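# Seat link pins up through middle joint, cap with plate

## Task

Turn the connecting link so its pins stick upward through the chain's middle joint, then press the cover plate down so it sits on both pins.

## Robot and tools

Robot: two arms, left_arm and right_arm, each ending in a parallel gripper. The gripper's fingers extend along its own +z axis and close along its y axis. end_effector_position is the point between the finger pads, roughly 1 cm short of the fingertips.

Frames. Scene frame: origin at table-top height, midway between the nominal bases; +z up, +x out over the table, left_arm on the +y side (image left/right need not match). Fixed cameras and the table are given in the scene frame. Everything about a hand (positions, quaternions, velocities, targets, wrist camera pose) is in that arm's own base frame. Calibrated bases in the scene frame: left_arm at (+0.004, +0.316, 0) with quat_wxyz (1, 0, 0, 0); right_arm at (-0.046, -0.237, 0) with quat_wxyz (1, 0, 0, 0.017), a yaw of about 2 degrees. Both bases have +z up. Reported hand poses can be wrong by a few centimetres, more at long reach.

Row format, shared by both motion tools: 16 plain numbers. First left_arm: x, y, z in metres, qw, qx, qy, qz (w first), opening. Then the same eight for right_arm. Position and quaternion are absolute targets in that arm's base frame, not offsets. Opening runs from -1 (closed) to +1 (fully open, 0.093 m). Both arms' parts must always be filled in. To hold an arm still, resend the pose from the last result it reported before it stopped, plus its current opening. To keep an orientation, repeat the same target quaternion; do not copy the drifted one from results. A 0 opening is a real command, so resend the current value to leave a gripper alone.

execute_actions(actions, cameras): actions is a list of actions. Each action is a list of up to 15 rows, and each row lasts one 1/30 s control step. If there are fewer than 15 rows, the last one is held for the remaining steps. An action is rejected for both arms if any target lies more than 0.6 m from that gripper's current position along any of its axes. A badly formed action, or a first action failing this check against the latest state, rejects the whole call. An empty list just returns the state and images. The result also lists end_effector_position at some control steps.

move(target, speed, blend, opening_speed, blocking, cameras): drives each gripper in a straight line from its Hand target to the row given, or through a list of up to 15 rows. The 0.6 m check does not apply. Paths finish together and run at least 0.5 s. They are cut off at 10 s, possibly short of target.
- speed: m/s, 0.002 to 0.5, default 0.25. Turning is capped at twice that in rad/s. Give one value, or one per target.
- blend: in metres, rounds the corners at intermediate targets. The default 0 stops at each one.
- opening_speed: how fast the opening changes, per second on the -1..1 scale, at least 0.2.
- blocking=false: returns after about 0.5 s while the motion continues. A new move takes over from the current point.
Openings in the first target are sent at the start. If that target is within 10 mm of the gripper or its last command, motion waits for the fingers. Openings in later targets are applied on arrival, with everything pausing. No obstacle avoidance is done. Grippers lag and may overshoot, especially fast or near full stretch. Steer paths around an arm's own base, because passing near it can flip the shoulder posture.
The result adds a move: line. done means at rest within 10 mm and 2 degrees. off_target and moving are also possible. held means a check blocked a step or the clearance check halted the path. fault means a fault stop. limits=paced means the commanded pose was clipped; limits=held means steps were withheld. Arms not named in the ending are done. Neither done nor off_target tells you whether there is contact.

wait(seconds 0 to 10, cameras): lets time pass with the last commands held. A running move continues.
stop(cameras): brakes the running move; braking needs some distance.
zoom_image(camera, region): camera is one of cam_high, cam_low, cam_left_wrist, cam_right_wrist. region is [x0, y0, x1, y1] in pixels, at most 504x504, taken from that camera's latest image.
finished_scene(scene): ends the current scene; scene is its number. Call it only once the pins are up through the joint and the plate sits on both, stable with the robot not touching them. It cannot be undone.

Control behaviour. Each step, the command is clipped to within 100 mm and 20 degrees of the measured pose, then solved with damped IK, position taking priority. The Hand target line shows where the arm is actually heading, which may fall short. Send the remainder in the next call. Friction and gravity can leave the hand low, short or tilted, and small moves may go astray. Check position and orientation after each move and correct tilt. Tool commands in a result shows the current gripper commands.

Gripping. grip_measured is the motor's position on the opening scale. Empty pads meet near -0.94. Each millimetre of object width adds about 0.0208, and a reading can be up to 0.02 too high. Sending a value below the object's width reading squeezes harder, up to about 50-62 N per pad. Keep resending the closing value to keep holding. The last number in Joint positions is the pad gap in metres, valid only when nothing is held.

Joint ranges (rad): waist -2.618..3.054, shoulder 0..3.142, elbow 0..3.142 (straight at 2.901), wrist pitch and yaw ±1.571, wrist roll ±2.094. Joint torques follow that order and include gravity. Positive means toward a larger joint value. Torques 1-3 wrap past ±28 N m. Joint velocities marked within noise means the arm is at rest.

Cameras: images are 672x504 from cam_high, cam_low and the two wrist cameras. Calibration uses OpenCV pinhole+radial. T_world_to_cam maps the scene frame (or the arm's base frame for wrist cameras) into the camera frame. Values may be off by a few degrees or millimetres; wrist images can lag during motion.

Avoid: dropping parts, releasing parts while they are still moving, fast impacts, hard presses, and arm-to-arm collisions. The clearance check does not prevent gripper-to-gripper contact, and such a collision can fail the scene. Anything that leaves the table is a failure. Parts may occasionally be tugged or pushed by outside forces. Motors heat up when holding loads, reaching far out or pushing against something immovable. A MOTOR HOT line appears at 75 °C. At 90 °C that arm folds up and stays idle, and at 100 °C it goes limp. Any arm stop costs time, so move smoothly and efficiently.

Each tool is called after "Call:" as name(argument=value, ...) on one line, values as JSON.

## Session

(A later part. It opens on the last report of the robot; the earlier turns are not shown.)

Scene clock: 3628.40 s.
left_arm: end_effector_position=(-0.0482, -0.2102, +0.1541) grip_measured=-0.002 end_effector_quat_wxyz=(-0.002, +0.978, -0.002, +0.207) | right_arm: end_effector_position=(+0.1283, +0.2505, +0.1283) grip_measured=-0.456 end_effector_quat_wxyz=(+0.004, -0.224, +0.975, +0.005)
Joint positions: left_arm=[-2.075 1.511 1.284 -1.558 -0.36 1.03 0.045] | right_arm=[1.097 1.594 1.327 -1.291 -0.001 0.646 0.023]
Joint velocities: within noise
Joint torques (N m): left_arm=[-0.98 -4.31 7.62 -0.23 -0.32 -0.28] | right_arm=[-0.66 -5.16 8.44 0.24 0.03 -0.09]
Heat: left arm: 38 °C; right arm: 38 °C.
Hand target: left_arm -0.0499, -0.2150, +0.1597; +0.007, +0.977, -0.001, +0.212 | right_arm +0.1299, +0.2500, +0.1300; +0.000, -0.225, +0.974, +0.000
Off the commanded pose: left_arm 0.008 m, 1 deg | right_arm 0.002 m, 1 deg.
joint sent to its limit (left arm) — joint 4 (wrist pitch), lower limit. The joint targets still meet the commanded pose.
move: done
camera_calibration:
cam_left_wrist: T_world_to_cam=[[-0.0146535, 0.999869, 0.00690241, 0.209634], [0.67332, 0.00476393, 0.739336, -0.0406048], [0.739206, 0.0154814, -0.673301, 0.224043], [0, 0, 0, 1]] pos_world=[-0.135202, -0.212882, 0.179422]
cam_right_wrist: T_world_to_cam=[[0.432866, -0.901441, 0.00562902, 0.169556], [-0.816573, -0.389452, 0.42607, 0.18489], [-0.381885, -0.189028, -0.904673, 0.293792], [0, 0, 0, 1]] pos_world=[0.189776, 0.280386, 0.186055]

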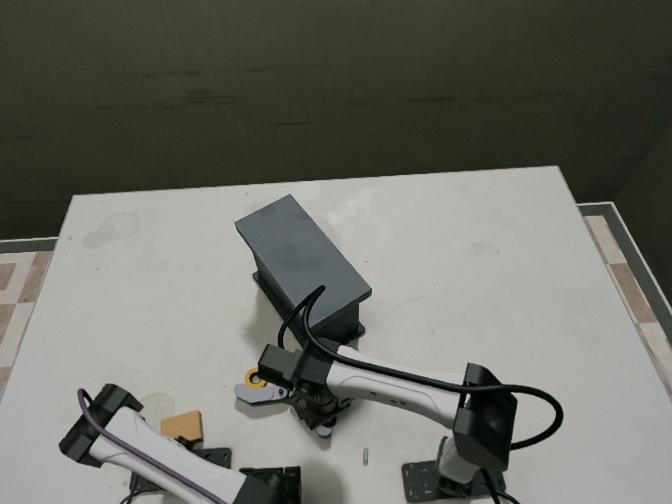

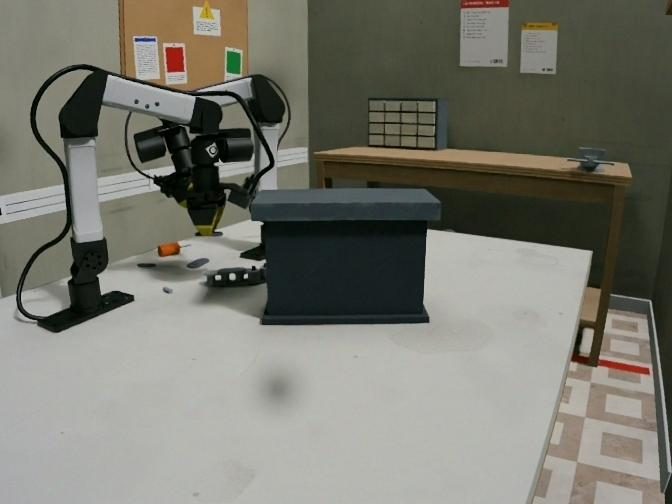

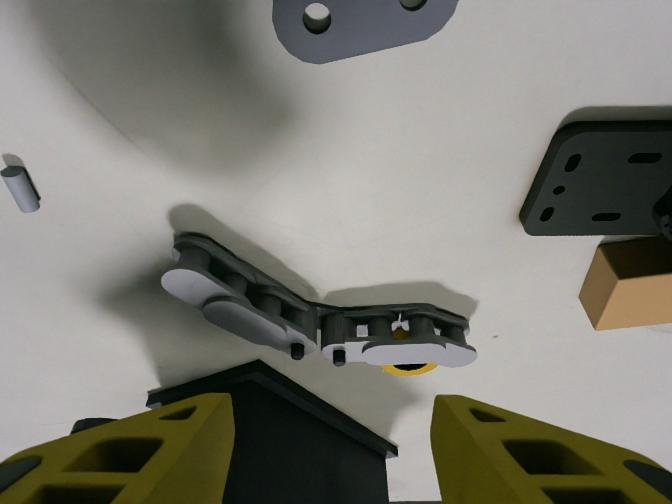

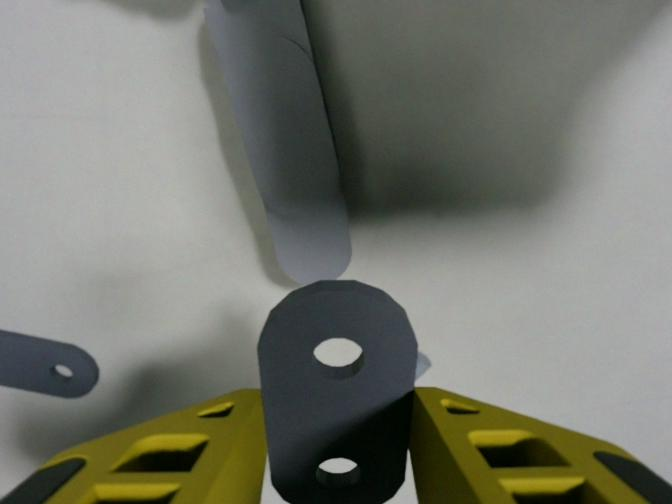

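Call:
move(target=[-0.05,-0.215,0.16,0,0.9763,0,0.2164,0.0,0.198,0.322,0.085,0,-0.5664,0.8241,0,-0.55], speed=0.2)

Call:
zoom_image(camera="cam_left_wrist", region=[230, 260, 430, 420])

Call:
zoom_image(camera="cam_right_wrist", region=[230, 180, 440, 504])

Scene clock: 3639.70 s.
left_arm: end_effector_position=(-0.0481, -0.2101, +0.1541) grip_measured=-0.002 end_effector_quat_wxyz=(-0.002, +0.978, -0.001, +0.207) | right_arm: end_effector_position=(+0.1915, +0.3171, +0.0856) grip_measured=-0.456 end_effector_quat_wxyz=(-0.007, -0.566, +0.824, -0.003)
Joint positions: left_arm=[-2.075 1.511 1.284 -1.558 -0.361 1.03 0.045] | right_arm=[1.027 1.973 1.62 -1.233 -0.001 -0.176 0.023]
Joint velocities: within noise
Joint torques (N m): left_arm=[-0.99 -4.31 7.6 -0.22 -0.33 -0.28] | right_arm=[-0.81 -8.46 8.14 0.47 0 -0.07]
Heat: left arm: 38 °C; right arm: 39 °C.
Hand target: left_arm -0.0499, -0.2149, +0.1596; +0.007, +0.977, -0.001, +0.212 | right_arm +0.1979, +0.3219, +0.0850; +0.000, -0.566, +0.824, +0.000
Off the commanded pose: left_arm 0.008 m, 1 deg | right_arm 0.008 m, 1 deg.
joint sent to its limit (left arm) — joint 4 (wrist pitch), lower limit. The joint targets still meet the commanded pose.
move: done
camera_calibration:
cam_left_wrist: T_world_to_cam=[[-0.0149248, 0.999865, 0.00689406, 0.209581], [0.67294, 0.00494473, 0.739681, -0.0407306], [0.739547, 0.0156788, -0.672923, 0.224002], [0, 0, 0, 1]] pos_world=[-0.135123, -0.212863, 0.179419]
cam_right_wrist: T_world_to_cam=[[0.932061, -0.362149, 0.0105217, -0.0645338], [-0.328272, -0.831871, 0.447468, 0.325552], [-0.153298, -0.420522, -0.894238, 0.320636], [0, 0, 0, 1]] pos_world=[0.216172, 0.382281, 0.141729]

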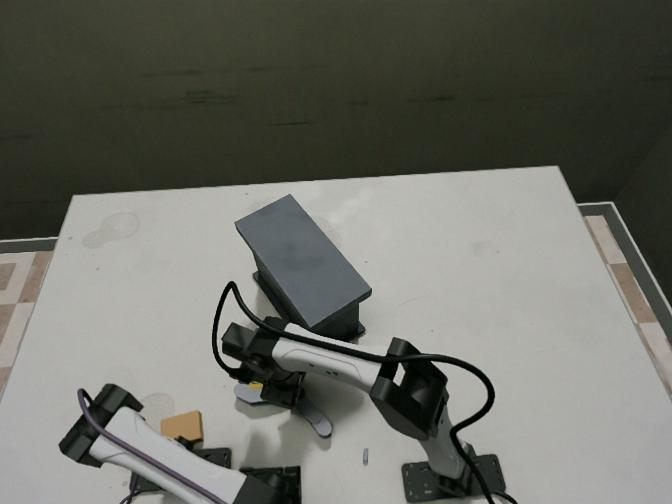

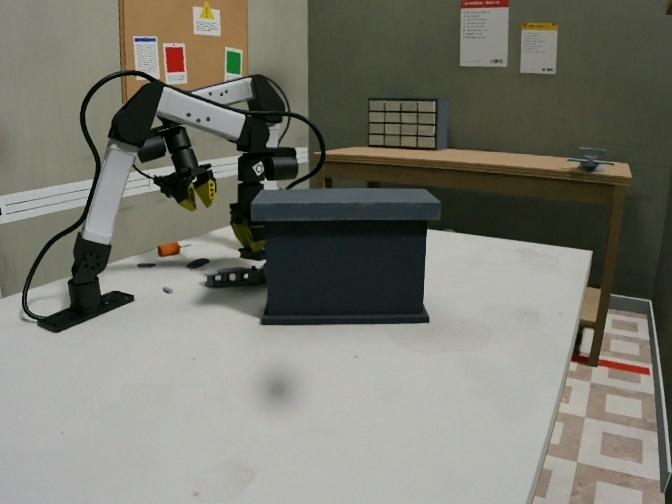

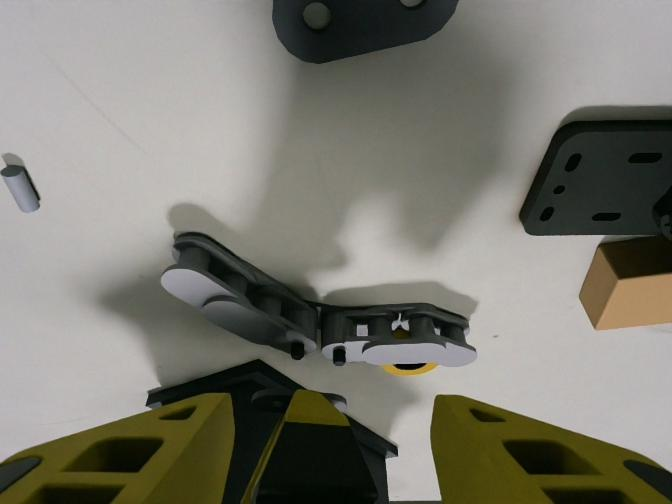

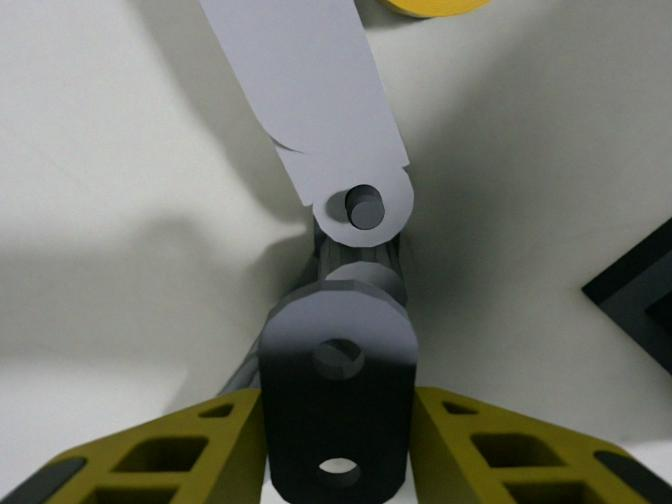

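Scaled by 2.520 from the camera's 672x504 image, which has a finer 960x720 frame.

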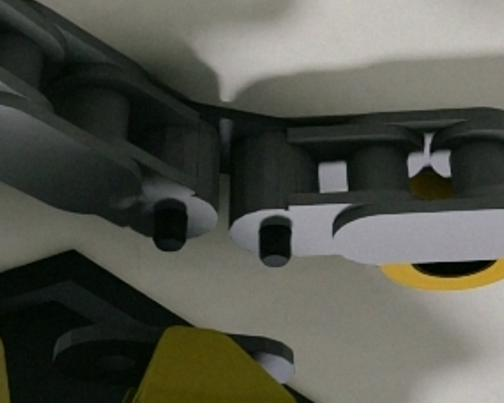

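Scaled by 1.556 from the camera's 672x504 image, which has a finer 960x720 frame.

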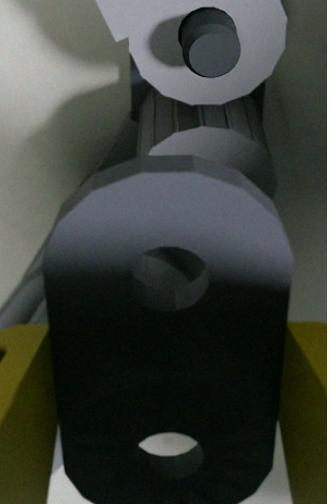

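Call:
move(target=[-0.05,-0.215,0.16,0,0.9763,0,0.2164,0.0,0.2100,0.3325,0.062,0.0046,-0.5736,0.8192,0.0066,-0.55], speed=0.06, cameras=["cam_left_wrist","cam_right_wrist"])

Call:
zoom_image(camera="cam_left_wrist", region=[230, 260, 430, 420])

Call:
zoom_image(camera="cam_right_wrist", region=[230, 180, 440, 504])

Scene clock: 3664.60 s.
left_arm: end_effector_position=(-0.0481, -0.2101, +0.1541) grip_measured=-0.002 end_effector_quat_wxyz=(-0.002, +0.978, -0.001, +0.207) | right_arm: end_effector_position=(+0.2046, +0.3270, +0.0638) grip_measured=-0.456 end_effector_quat_wxyz=(-0.001, -0.573, +0.819, +0.000)
Joint positions: left_arm=[-2.075 1.511 1.284 -1.558 -0.361 1.03 0.045] | right_arm=[1.011 2.034 1.62 -1.16 -0.001 -0.21 0.023]
Joint velocities: within noise
Joint torques (N m): left_arm=[-0.99 -4.31 7.6 -0.22 -0.32 -0.27] | right_arm=[-0.81 -9.09 7.76 0.54 -0.07 -0.04]
Heat: left arm: 37 °C; right arm: 41 °C.
Hand target: left_arm -0.0499, -0.2149, +0.1596; +0.007, +0.977, -0.001, +0.212 | right_arm +0.2099, +0.3323, +0.0620; +0.005, -0.574, +0.819, +0.006
Off the commanded pose: left_arm 0.008 m, 1 deg | right_arm 0.008 m, 1 deg.
joint sent to its limit (left arm) — joint 4 (wrist pitch), lower limit. The joint targets still meet the commanded pose.
move: done
camera_calibration:
cam_left_wrist: T_world_to_cam=[[-0.0149248, 0.999865, 0.00689406, 0.209581], [0.67294, 0.00494473, 0.739681, -0.0407306], [0.739547, 0.0156788, -0.672923, 0.224002], [0, 0, 0, 1]] pos_world=[-0.135123, -0.212863, 0.179419]
cam_right_wrist: T_world_to_cam=[[0.938334, -0.345504, 0.0125466, -0.0797326], [-0.31599, -0.842324, 0.436625, 0.349498], [-0.140287, -0.413664, -0.899556, 0.30269], [0, 0, 0, 1]] pos_world=[0.227717, 0.392055, 0.120688]
Images, in order (width x height): cam_left_wrist 672x504, cam_right_wrist 672x504.

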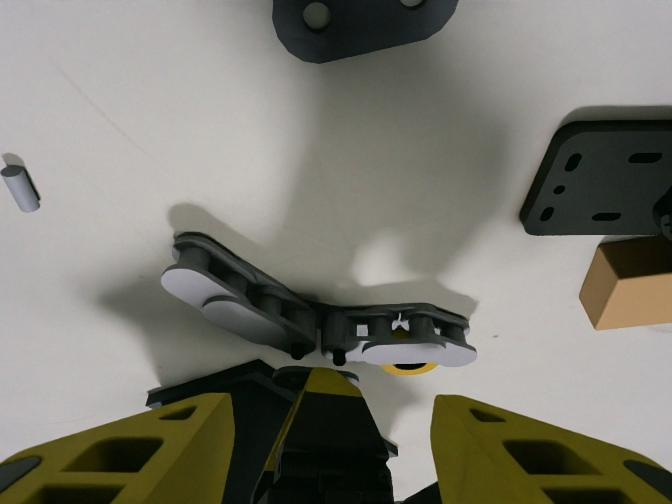

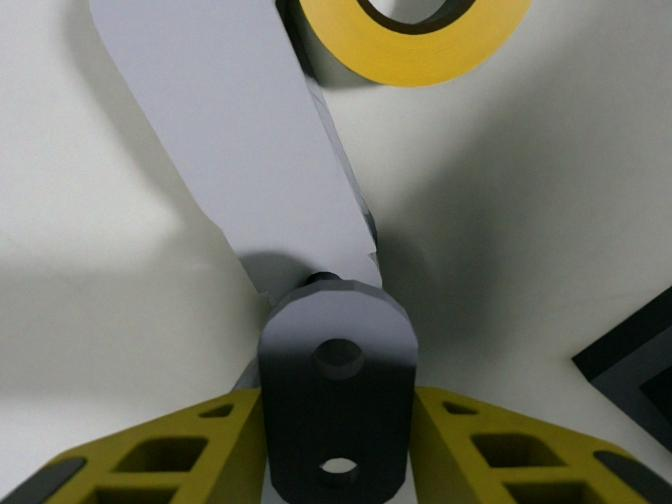

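Scaled by 2.520 from the camera's 672x504 image, which has a finer 960x720 frame.

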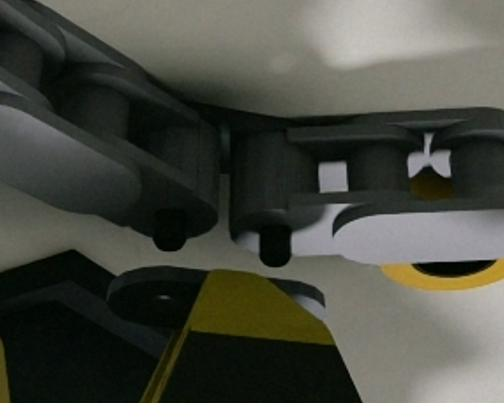

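Scaled by 1.556 from the camera's 672x504 image, which has a finer 960x720 frame.

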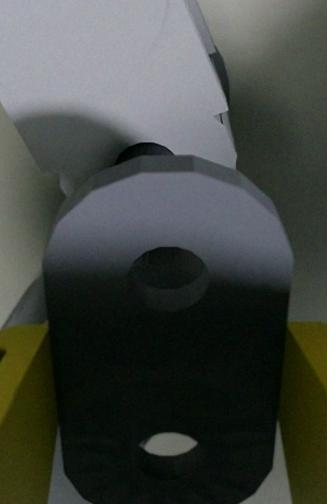

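Call:
move(target=[-0.05,-0.215,0.16,0,0.9763,0,0.2164,0.0,0.2090,0.3336,0.052,0.0033,-0.5736,0.8192,0.0099,-0.55], speed=0.05, cameras=["cam_left_wrist","cam_right_wrist"])

Call:
zoom_image(camera="cam_left_wrist", region=[260, 330, 380, 420])

Call:
zoom_image(camera="cam_right_wrist", region=[230, 180, 440, 504])

Scene clock: 3702.57 s.
left_arm: end_effector_position=(-0.0481, -0.2102, +0.1542) grip_measured=-0.002 end_effector_quat_wxyz=(-0.002, +0.978, -0.001, +0.207) | right_arm: end_effector_position=(+0.2084, +0.3344, +0.0612) grip_measured=-0.456 end_effector_quat_wxyz=(+0.011, -0.574, +0.819, +0.008)
Joint positions: left_arm=[-2.075 1.511 1.284 -1.558 -0.361 1.03 0.045] | right_arm=[1.011 2.041 1.62 -1.124 -0.005 -0.21 0.023]
Joint velocities: within noise
Joint torques (N m): left_arm=[-0.99 -4.3 7.6 -0.22 -0.33 -0.27] | right_arm=[-0.94 -9.06 5.37 0.68 -0.18 -0.07]
Heat: left arm: 37 °C; right arm: 43 °C.
Hand target: left_arm -0.0499, -0.2150, +0.1597; +0.007, +0.977, -0.001, +0.212 | right_arm +0.2088, +0.3335, +0.0521; +0.003, -0.574, +0.819, +0.010
Off the commanded pose: left_arm 0.008 m, 1 deg | right_arm 0.009 m, 1 deg.
joint sent to its limit (left arm) — joint 4 (wrist pitch), lower limit. The joint targets still meet the commanded pose.
move: done
camera_calibration:
cam_left_wrist: T_world_to_cam=[[-0.0148459, 0.999867, 0.00670903, 0.209647], [0.672699, 0.00502347, 0.739899, -0.0408095], [0.739767, 0.0154976, -0.672684, 0.223916], [0, 0, 0, 1]] pos_world=[-0.135081, -0.212885, 0.179413]
cam_right_wrist: T_world_to_cam=[[0.938326, -0.345455, 0.0143166, -0.0808392], [-0.320553, -0.853674, 0.41047, 0.364433], [-0.129578, -0.389744, -0.911761, 0.294496], [0, 0, 0, 1]] pos_world=[0.230834, 0.397959, 0.120079]
Images, in order (width x height): cam_left_wrist 672x504, cam_right_wrist 672x504.

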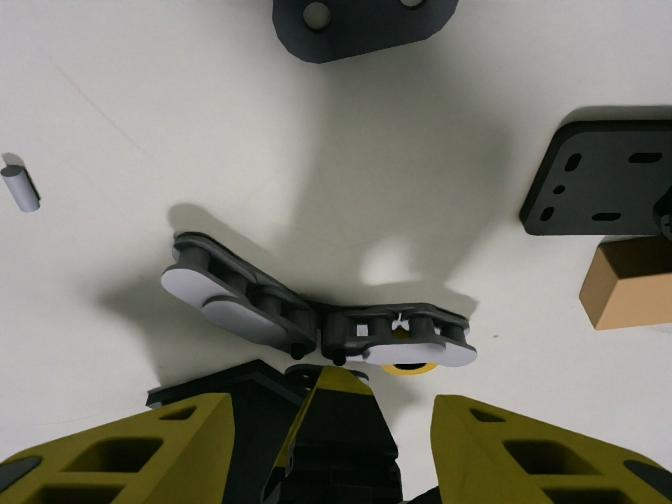

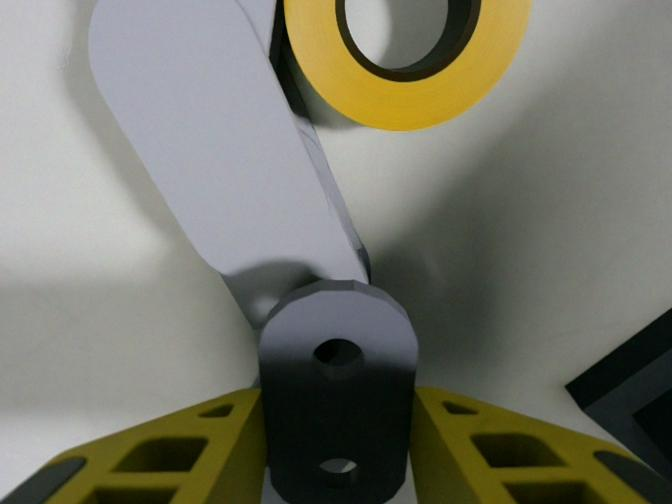

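Scaled by 4.200 from the camera's 672x504 image, which has a finer 960x720 frame.

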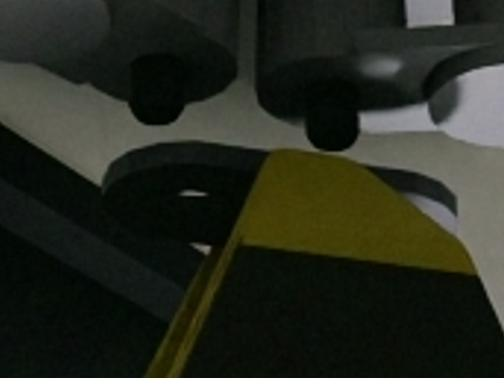

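Scaled by 1.556 from the camera's 672x504 image, which has a finer 960x720 frame.

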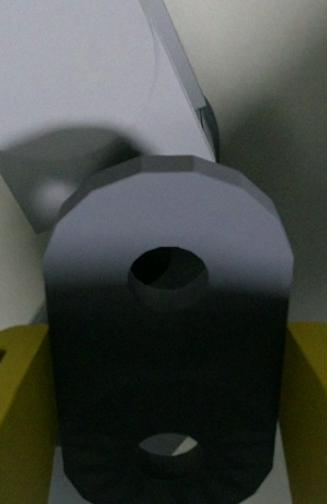

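Call:
move(target=[[-0.05,-0.215,0.16,0,0.9763,0,0.2164,0.0,0.2040,0.3255,0.095,0.0033,-0.5736,0.8192,0.0075,-0.55],[-0.05,-0.215,0.16,0,0.9763,0,0.2164,0.0,0.2080,0.3325,0.050,0.0033,-0.5736,0.8192,0.0075,-0.55]], speed=0.08, cameras=["cam_left_wrist","cam_right_wrist"])

Call:
zoom_image(camera="cam_left_wrist", region=[260, 330, 380, 420])

Call:
zoom_image(camera="cam_right_wrist", region=[230, 180, 440, 504])

Scene clock: 3713.10 s.
left_arm: end_effector_position=(-0.0481, -0.2102, +0.1542) grip_measured=-0.002 end_effector_quat_wxyz=(-0.002, +0.978, -0.001, +0.207) | right_arm: end_effector_position=(+0.2068, +0.3320, +0.0570) grip_measured=-0.456 end_effector_quat_wxyz=(+0.007, -0.574, +0.819, +0.006)
Joint positions: left_arm=[-2.075 1.511 1.284 -1.558 -0.361 1.03 0.045] | right_arm=[1.011 2.041 1.604 -1.117 -0.006 -0.21 0.023]
Joint velocities: within noise
Joint torques (N m): left_arm=[-0.98 -4.3 7.61 -0.22 -0.33 -0.27] | right_arm=[-0.61 -9.2 5.64 0.63 -0.14 -0.06]
Heat: left arm: 37 °C; right arm: 43 °C.
Hand target: left_arm -0.0499, -0.2150, +0.1596; +0.007, +0.977, -0.001, +0.212 | right_arm +0.2079, +0.3323, +0.0501; +0.003, -0.574, +0.819, +0.007
Off the commanded pose: left_arm 0.008 m, 1 deg | right_arm 0.007 m, 0 deg.
joint sent to its limit (left arm) — joint 4 (wrist pitch), lower limit. The joint targets still meet the commanded pose.
move: done
camera_calibration:
cam_left_wrist: T_world_to_cam=[[-0.0148459, 0.999867, 0.00670903, 0.209647], [0.672699, 0.00502347, 0.739899, -0.0408095], [0.739767, 0.0154976, -0.672684, 0.223916], [0, 0, 0, 1]] pos_world=[-0.135081, -0.212885, 0.179413]
cam_right_wrist: T_world_to_cam=[[0.938397, -0.345348, 0.0120636, -0.0800422], [-0.318397, -0.850544, 0.418566, 0.361607], [-0.13429, -0.396622, -0.908106, 0.292602], [0, 0, 0, 1]] pos_world=[0.22954, 0.395973, 0.115323]
Images, in order (width x height): cam_left_wrist 672x504, cam_right_wrist 672x504.

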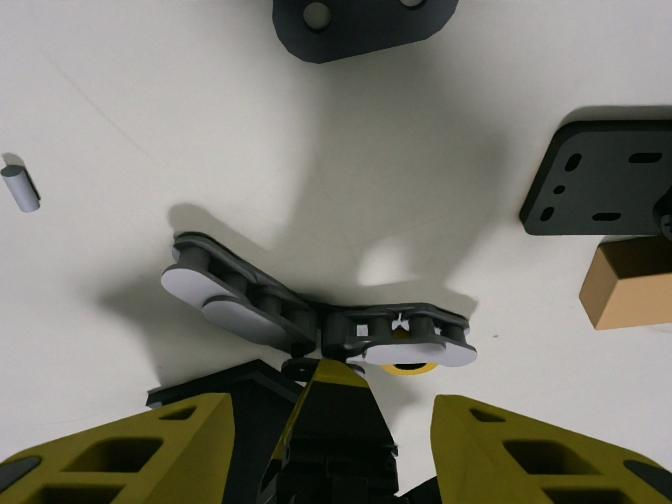

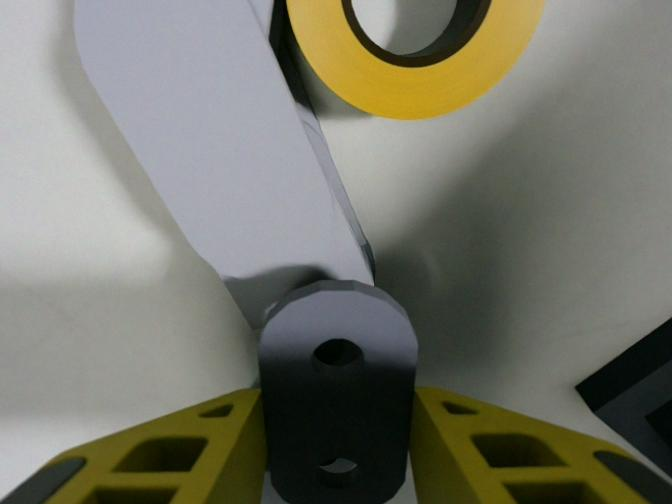

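Scaled by 4.200 from the camera's 672x504 image, which has a finer 960x720 frame.

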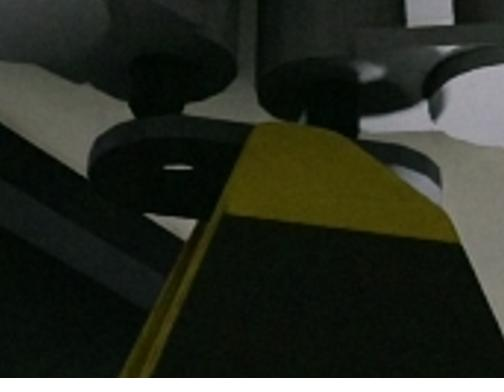

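Scaled by 1.556 from the camera's 672x504 image, which has a finer 960x720 frame.

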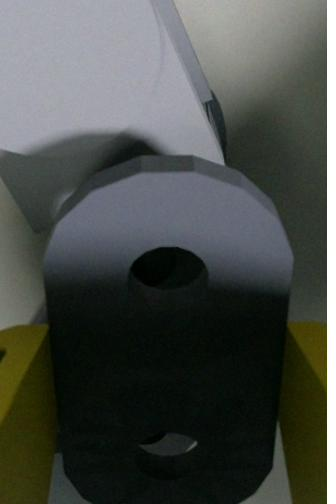

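Call:
zoom_image(camera="cam_right_wrist", region=[300, 260, 380, 400])

Scaled by 3.600 from the camera's 672x504 image, which has a finer 960x720 frame.

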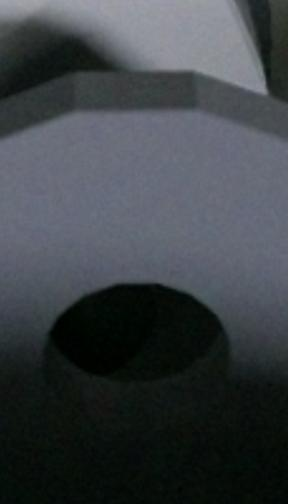

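Call:
move(target=[[-0.05,-0.215,0.16,0,0.9763,0,0.2164,0.0,0.1985,0.3170,0.095,-0.006,-0.5736,0.8192,0.005,-0.55],[-0.05,-0.215,0.16,0,0.9763,0,0.2164,0.0,0.2036,0.3283,0.0465,-0.006,-0.5736,0.8192,0.005,-0.55]], speed=0.08, cameras=["cam_left_wrist","cam_right_wrist"])

Call:
zoom_image(camera="cam_left_wrist", region=[260, 330, 380, 420])

Call:
zoom_image(camera="cam_right_wrist", region=[300, 260, 380, 400])

Scene clock: 3758.77 s.
left_arm: end_effector_position=(-0.0481, -0.2102, +0.1542) grip_measured=-0.002 end_effector_quat_wxyz=(-0.002, +0.978, -0.001, +0.207) | right_arm: end_effector_position=(+0.2036, +0.3269, +0.0529) grip_measured=-0.456 end_effector_quat_wxyz=(-0.003, -0.574, +0.819, +0.002)
Joint positions: left_arm=[-2.075 1.511 1.284 -1.558 -0.361 1.03 0.045] | right_arm=[1.011 2.041 1.586 -1.12 -0.006 -0.21 0.023]
Joint velocities: within noise
Joint torques (N m): left_arm=[-0.98 -4.3 7.6 -0.22 -0.32 -0.27] | right_arm=[-0.43 -9.36 5.64 0.55 -0.09 -0.03]
Heat: left arm: 37 °C; right arm: 42 °C.
Hand target: left_arm -0.0499, -0.2150, +0.1596; +0.007, +0.977, -0.001, +0.212 | right_arm +0.2035, +0.3282, +0.0467; -0.006, -0.574, +0.819, +0.005
Off the commanded pose: left_arm 0.008 m, 1 deg | right_arm 0.007 m, 1 deg.
joint sent to its limit (left arm) — joint 4 (wrist pitch), lower limit. The joint targets still meet the commanded pose.
move: done
camera_calibration:
cam_left_wrist: T_world_to_cam=[[-0.0148459, 0.999867, 0.00670903, 0.209647], [0.672699, 0.00502347, 0.739899, -0.0408095], [0.739767, 0.0154976, -0.672684, 0.223916], [0, 0, 0, 1]] pos_world=[-0.135081, -0.212885, 0.179413]
cam_right_wrist: T_world_to_cam=[[0.938506, -0.345174, 0.0078308, -0.0786079], [-0.313721, -0.843077, 0.436806, 0.353587], [-0.144172, -0.412402, -0.899522, 0.293147], [0, 0, 0, 1]] pos_world=[0.226965, 0.391862, 0.109859]
Images, in order (width x height): cam_left_wrist 672x504, cam_right_wrist 672x504.

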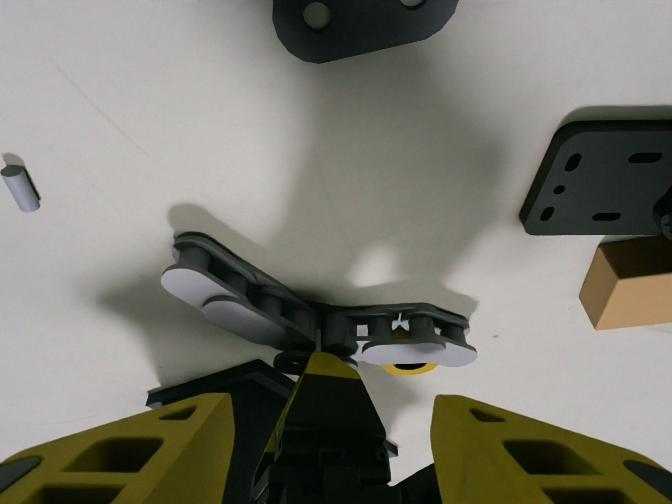

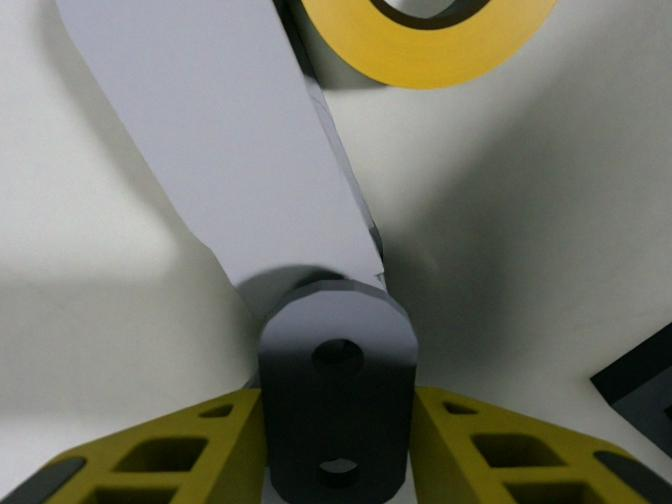

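Scaled by 4.200 from the camera's 672x504 image, which has a finer 960x720 frame.

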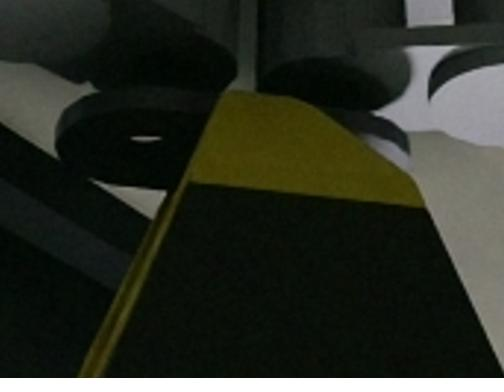

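Scaled by 3.600 from the camera's 672x504 image, which has a finer 960x720 frame.

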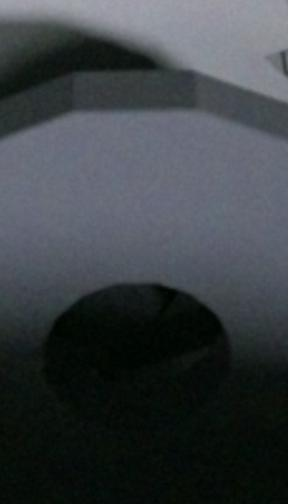

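Call:
move(target=[-0.05,-0.215,0.16,0,0.9763,0,0.2164,0.0,0.2030,0.3290,0.0410,-0.006,-0.5736,0.8192,0.005,-0.55], speed=0.04, cameras=["cam_left_wrist","cam_right_wrist"])

Call:
zoom_image(camera="cam_left_wrist", region=[260, 330, 380, 420])

Call:
zoom_image(camera="cam_right_wrist", region=[300, 260, 380, 400])

Scene clock: 3775.07 s.
left_arm: end_effector_position=(-0.0481, -0.2102, +0.1542) grip_measured=-0.002 end_effector_quat_wxyz=(-0.002, +0.978, -0.001, +0.207) | right_arm: end_effector_position=(+0.2048, +0.3288, +0.0517) grip_measured=-0.456 end_effector_quat_wxyz=(+0.002, -0.574, +0.819, +0.004)
Joint positions: left_arm=[-2.075 1.511 1.284 -1.558 -0.361 1.03 0.045] | right_arm=[1.011 2.041 1.581 -1.105 -0.006 -0.21 0.023]
Joint velocities: within noise
Joint torques (N m): left_arm=[-0.98 -4.3 7.6 -0.22 -0.33 -0.27] | right_arm=[-0.35 -8.75 5.07 0.68 -0.14 -0.06]
Heat: left arm: 38 °C; right arm: 43 °C.
Hand target: left_arm -0.0499, -0.2150, +0.1596; +0.007, +0.977, -0.001, +0.212 | right_arm +0.2028, +0.3288, +0.0412; -0.006, -0.574, +0.819, +0.005
Off the commanded pose: left_arm 0.008 m, 1 deg | right_arm 0.011 m, 1 deg.
joint sent to its limit (left arm) — joint 4 (wrist pitch), lower limit. The joint targets still meet the commanded pose.
move: off_target (right_arm)
camera_calibration:
cam_left_wrist: T_world_to_cam=[[-0.0148459, 0.999867, 0.00670903, 0.209647], [0.672699, 0.00502347, 0.739899, -0.0408095], [0.739767, 0.0154976, -0.672684, 0.223916], [0, 0, 0, 1]] pos_world=[-0.135081, -0.212885, 0.179413]
cam_right_wrist: T_world_to_cam=[[0.938455, -0.345255, 0.0100261, -0.079152], [-0.316171, -0.846989, 0.427371, 0.358439], [-0.13906, -0.404238, -0.904021, 0.289542], [0, 0, 0, 1]] pos_world=[0.227872, 0.39331, 0.109359]
Images, in order (width x height): cam_left_wrist 672x504, cam_right_wrist 672x504.

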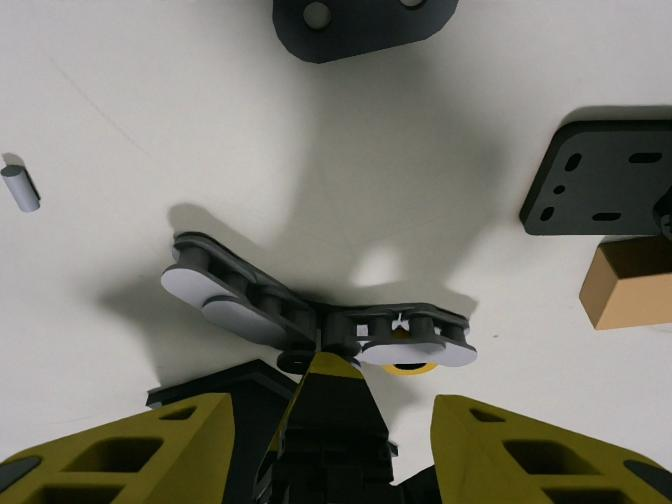

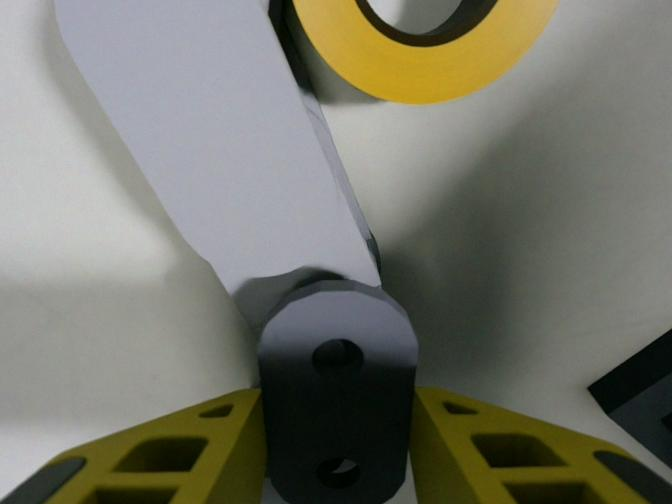

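Scaled by 4.200 from the camera's 672x504 image, which has a finer 960x720 frame.

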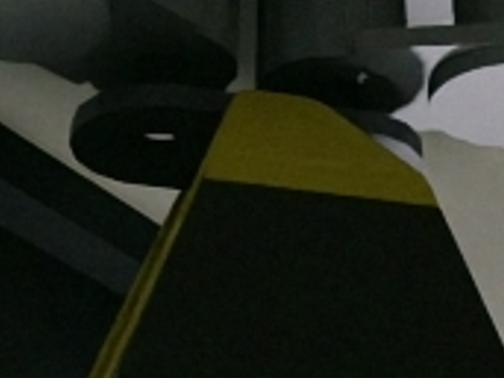

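Scaled by 3.600 from the camera's 672x504 image, which has a finer 960x720 frame.

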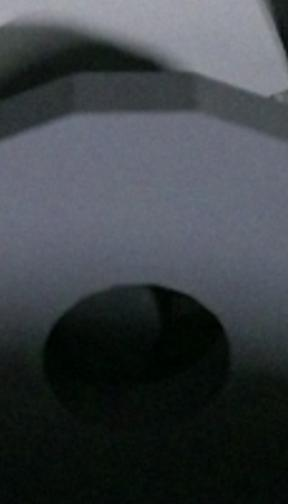

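Call:
move(target=[[-0.05,-0.215,0.16,0,0.9763,0,0.2164,0.0,0.1949,0.3210,0.090,-0.006,-0.5736,0.8192,0.005,-0.55],[-0.05,-0.215,0.16,0,0.9763,0,0.2164,0.0,0.1996,0.3292,0.0455,-0.007,-0.5736,0.8192,0.005,-0.55]], speed=0.08, cameras=["cam_left_wrist","cam_right_wrist"])

Call:
zoom_image(camera="cam_left_wrist", region=[260, 330, 380, 420])

Call:
zoom_image(camera="cam_right_wrist", region=[300, 260, 380, 400])

Scene clock: 3789.40 s.
left_arm: end_effector_position=(-0.0481, -0.2102, +0.1542) grip_measured=-0.002 end_effector_quat_wxyz=(-0.002, +0.978, -0.001, +0.207) | right_arm: end_effector_position=(+0.2030, +0.3260, +0.0525) grip_measured=-0.456 end_effector_quat_wxyz=(-0.003, -0.573, +0.819, +0.002)
Joint positions: left_arm=[-2.075 1.511 1.284 -1.558 -0.361 1.03 0.045] | right_arm=[1.011 2.037 1.579 -1.117 -0.006 -0.209 0.023]
Joint velocities: within noise
Joint torques (N m): left_arm=[-0.98 -4.3 7.61 -0.22 -0.32 -0.27] | right_arm=[0.29 -8.98 5.57 0.58 -0.15 0.06]
Heat: left arm: 38 °C; right arm: 43 °C.
Hand target: left_arm -0.0499, -0.2150, +0.1596; +0.007, +0.977, -0.001, +0.212 | right_arm +0.1995, +0.3291, +0.0457; -0.007, -0.574, +0.819, +0.005
Off the commanded pose: left_arm 0.008 m, 1 deg | right_arm 0.008 m, 1 deg.
joint sent to its limit (left arm) — joint 4 (wrist pitch), lower limit. The joint targets still meet the commanded pose.
move: done
camera_calibration:
cam_left_wrist: T_world_to_cam=[[-0.0148459, 0.999867, 0.00670903, 0.209647], [0.672699, 0.00502347, 0.739899, -0.0408095], [0.739767, 0.0154976, -0.672684, 0.223916], [0, 0, 0, 1]] pos_world=[-0.135081, -0.212885, 0.179413]
cam_right_wrist: T_world_to_cam=[[0.93811, -0.346248, 0.00783366, -0.0779518], [-0.314686, -0.842714, 0.436813, 0.35288], [-0.144644, -0.412244, -0.899518, 0.292377], [0, 0, 0, 1]] pos_world=[0.226464, 0.390917, 0.109467]
Images, in order (width x height): cam_left_wrist 672x504, cam_right_wrist 672x504.

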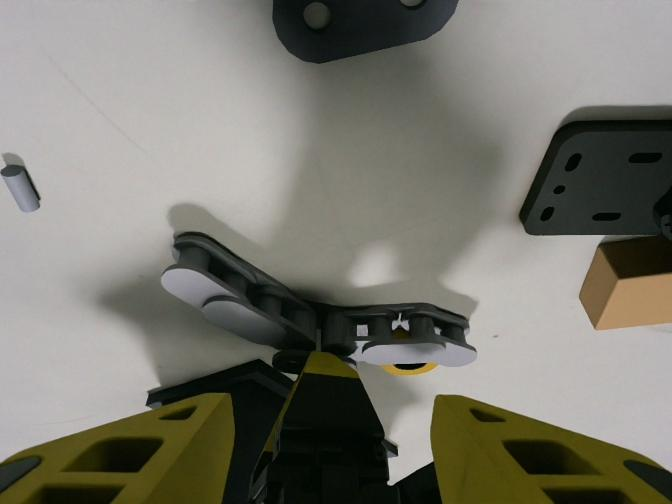

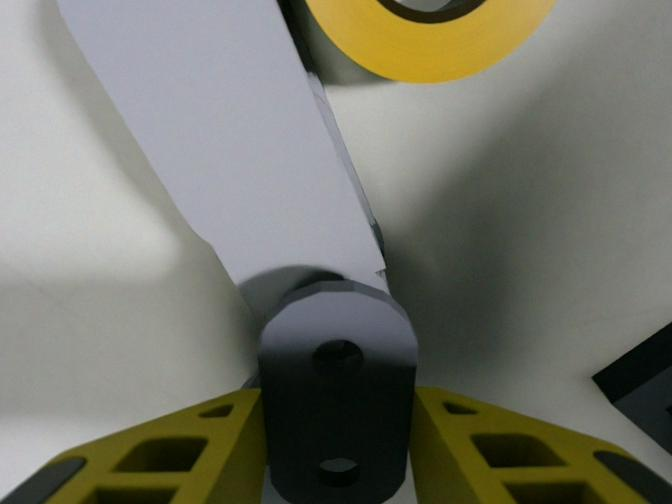

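Scaled by 4.200 from the camera's 672x504 image, which has a finer 960x720 frame.

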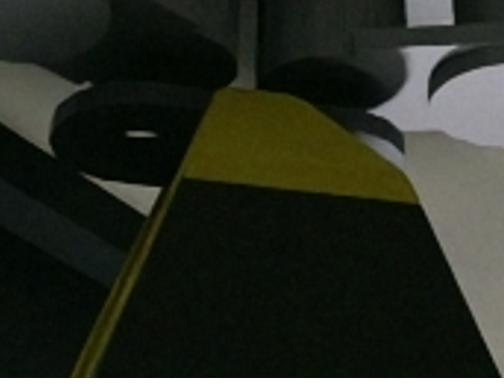

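Scaled by 3.600 from the camera's 672x504 image, which has a finer 960x720 frame.

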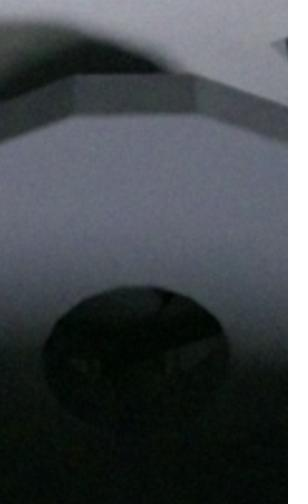

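Call:
move(target=[[-0.05,-0.215,0.16,0,0.9763,0,0.2164,0.0,0.1905,0.3270,0.080,-0.006,-0.5736,0.8192,0.005,-0.55],[-0.05,-0.215,0.16,0,0.9763,0,0.2164,0.0,0.1993,0.3312,0.0475,-0.007,-0.5736,0.8192,0.005,-0.55]], speed=0.08, cameras=["cam_left_wrist","cam_right_wrist"])

Call:
zoom_image(camera="cam_left_wrist", region=[260, 330, 380, 420])

Call:
zoom_image(camera="cam_right_wrist", region=[300, 260, 380, 400])

Scene clock: 3803.17 s.
left_arm: end_effector_position=(-0.0481, -0.2102, +0.1542) grip_measured=-0.002 end_effector_quat_wxyz=(-0.002, +0.978, -0.001, +0.207) | right_arm: end_effector_position=(+0.1983, +0.3309, +0.0550) grip_measured=-0.456 end_effector_quat_wxyz=(-0.002, -0.574, +0.819, +0.003)
Joint positions: left_arm=[-2.075 1.511 1.284 -1.558 -0.361 1.03 0.045] | right_arm=[1.028 2.04 1.594 -1.127 -0.006 -0.196 0.023]
Joint velocities: within noise
Joint torques (N m): left_arm=[-0.98 -4.31 7.6 -0.22 -0.33 -0.27] | right_arm=[-0.84 -9.06 5.68 0.58 -0.1 -0.06]
Heat: left arm: 38 °C; right arm: 43 °C.
Hand target: left_arm -0.0499, -0.2150, +0.1596; +0.007, +0.977, -0.001, +0.212 | right_arm +0.1992, +0.3310, +0.0476; -0.007, -0.573, +0.819, +0.005
Off the commanded pose: left_arm 0.008 m, 1 deg | right_arm 0.008 m, 1 deg.
joint sent to its limit (left arm) — joint 4 (wrist pitch), lower limit. The joint targets still meet the commanded pose.
move: done
camera_calibration:
cam_left_wrist: T_world_to_cam=[[-0.0148459, 0.999867, 0.00670903, 0.209647], [0.672699, 0.00502347, 0.739899, -0.0408095], [0.739767, 0.0154976, -0.672684, 0.223916], [0, 0, 0, 1]] pos_world=[-0.135081, -0.212885, 0.179413]
cam_right_wrist: T_world_to_cam=[[0.939292, -0.343039, 0.00741076, -0.07313], [-0.311852, -0.844491, 0.435411, 0.354631], [-0.143105, -0.411289, -0.900201, 0.295329], [0, 0, 0, 1]] pos_world=[0.221546, 0.395862, 0.111988]
Images, in order (width x height): cam_left_wrist 672x504, cam_right_wrist 672x504.

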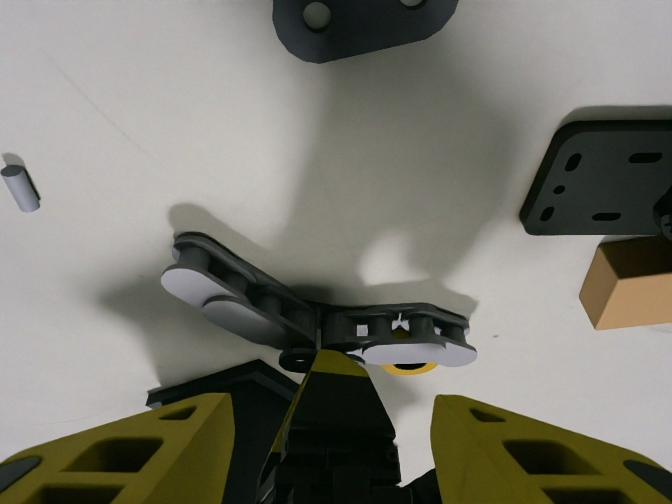

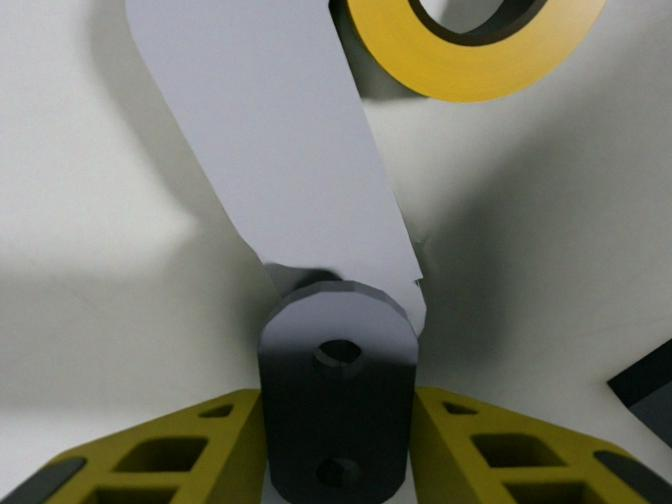

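Scaled by 4.200 from the camera's 672x504 image, which has a finer 960x720 frame.

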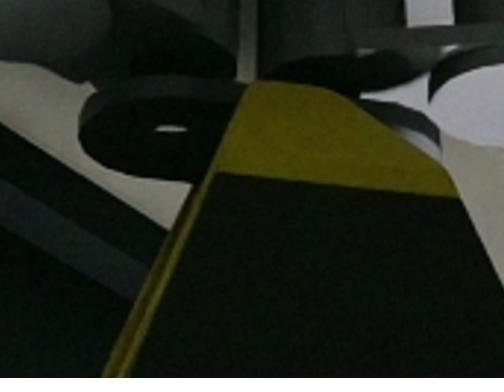

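Scaled by 3.600 from the camera's 672x504 image, which has a finer 960x720 frame.

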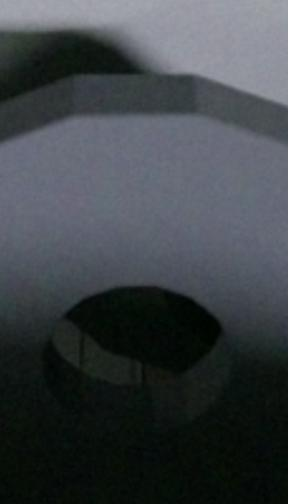

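Call:
move(target=[[-0.05,-0.215,0.16,0,0.9763,0,0.2164,0.0,0.2055,0.3232,0.080,-0.006,-0.5736,0.8192,0.005,-0.55],[-0.05,-0.215,0.16,0,0.9763,0,0.2164,0.0,0.2023,0.3290,0.0475,-0.007,-0.5736,0.8192,0.005,-0.55]], speed=0.08, cameras=["cam_left_wrist","cam_right_wrist"])

Call:
zoom_image(camera="cam_left_wrist", region=[260, 330, 380, 420])

Call:
zoom_image(camera="cam_right_wrist", region=[300, 260, 380, 400])

Scene clock: 3822.27 s.
left_arm: end_effector_position=(-0.0481, -0.2102, +0.1542) grip_measured=-0.002 end_effector_quat_wxyz=(-0.002, +0.978, -0.001, +0.207) | right_arm: end_effector_position=(+0.2052, +0.3264, +0.0547) grip_measured=-0.456 end_effector_quat_wxyz=(-0.003, -0.572, +0.820, +0.002)
Joint positions: left_arm=[-2.075 1.511 1.284 -1.558 -0.361 1.03 0.045] | right_arm=[1.007 2.04 1.593 -1.127 -0.006 -0.212 0.023]
Joint velocities: within noise
Joint torques (N m): left_arm=[-0.99 -4.33 7.58 -0.22 -0.32 -0.28] | right_arm=[0.2 -9.09 5.74 0.6 -0.16 0.05]
Heat: left arm: 38 °C; right arm: 44 °C.
Hand target: left_arm -0.0499, -0.2150, +0.1596; +0.007, +0.977, -0.001, +0.212 | right_arm +0.2022, +0.3289, +0.0476; -0.007, -0.574, +0.819, +0.005
Off the commanded pose: left_arm 0.008 m, 1 deg | right_arm 0.008 m, 1 deg.
joint sent to its limit (left arm) — joint 4 (wrist pitch), lower limit. The joint targets still meet the commanded pose.
move: done
camera_calibration:
cam_left_wrist: T_world_to_cam=[[-0.0148459, 0.999867, 0.00670903, 0.209647], [0.672699, 0.00502347, 0.739899, -0.0408095], [0.739767, 0.0154976, -0.672684, 0.223916], [0, 0, 0, 1]] pos_world=[-0.135081, -0.212885, 0.179413]
cam_right_wrist: T_world_to_cam=[[0.937316, -0.348405, 0.0072392, -0.0789862], [-0.316513, -0.842457, 0.435988, 0.353349], [-0.145802, -0.41095, -0.899923, 0.294631], [0, 0, 0, 1]] pos_world=[0.228832, 0.391241, 0.111662]
Images, in order (width x height): cam_left_wrist 672x504, cam_right_wrist 672x504.

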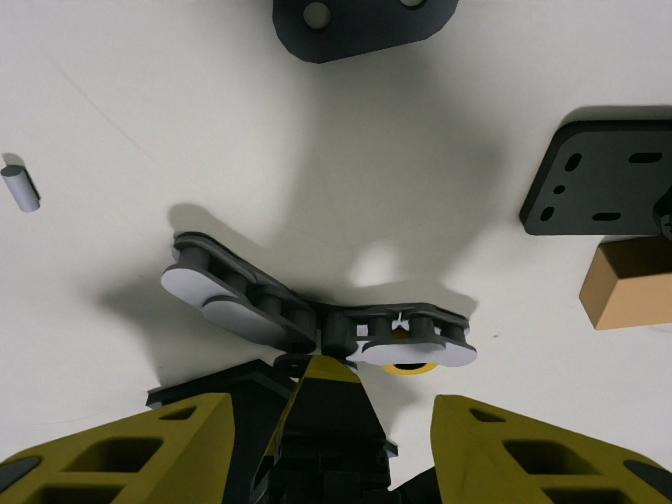

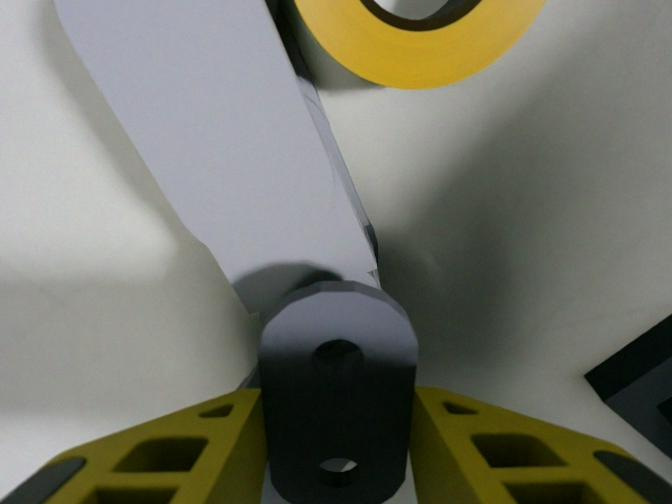

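Scaled by 4.200 from the camera's 672x504 image, which has a finer 960x720 frame.

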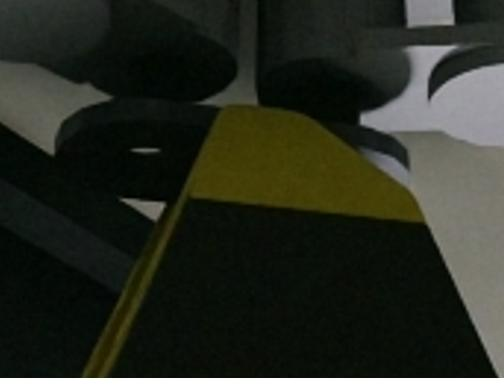

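Scaled by 3.600 from the camera's 672x504 image, which has a finer 960x720 frame.

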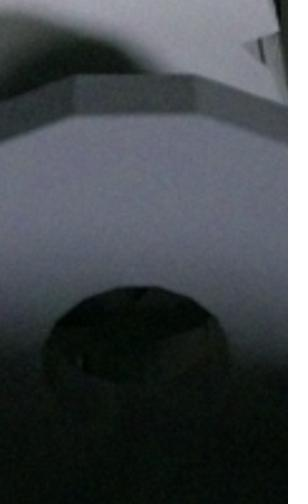

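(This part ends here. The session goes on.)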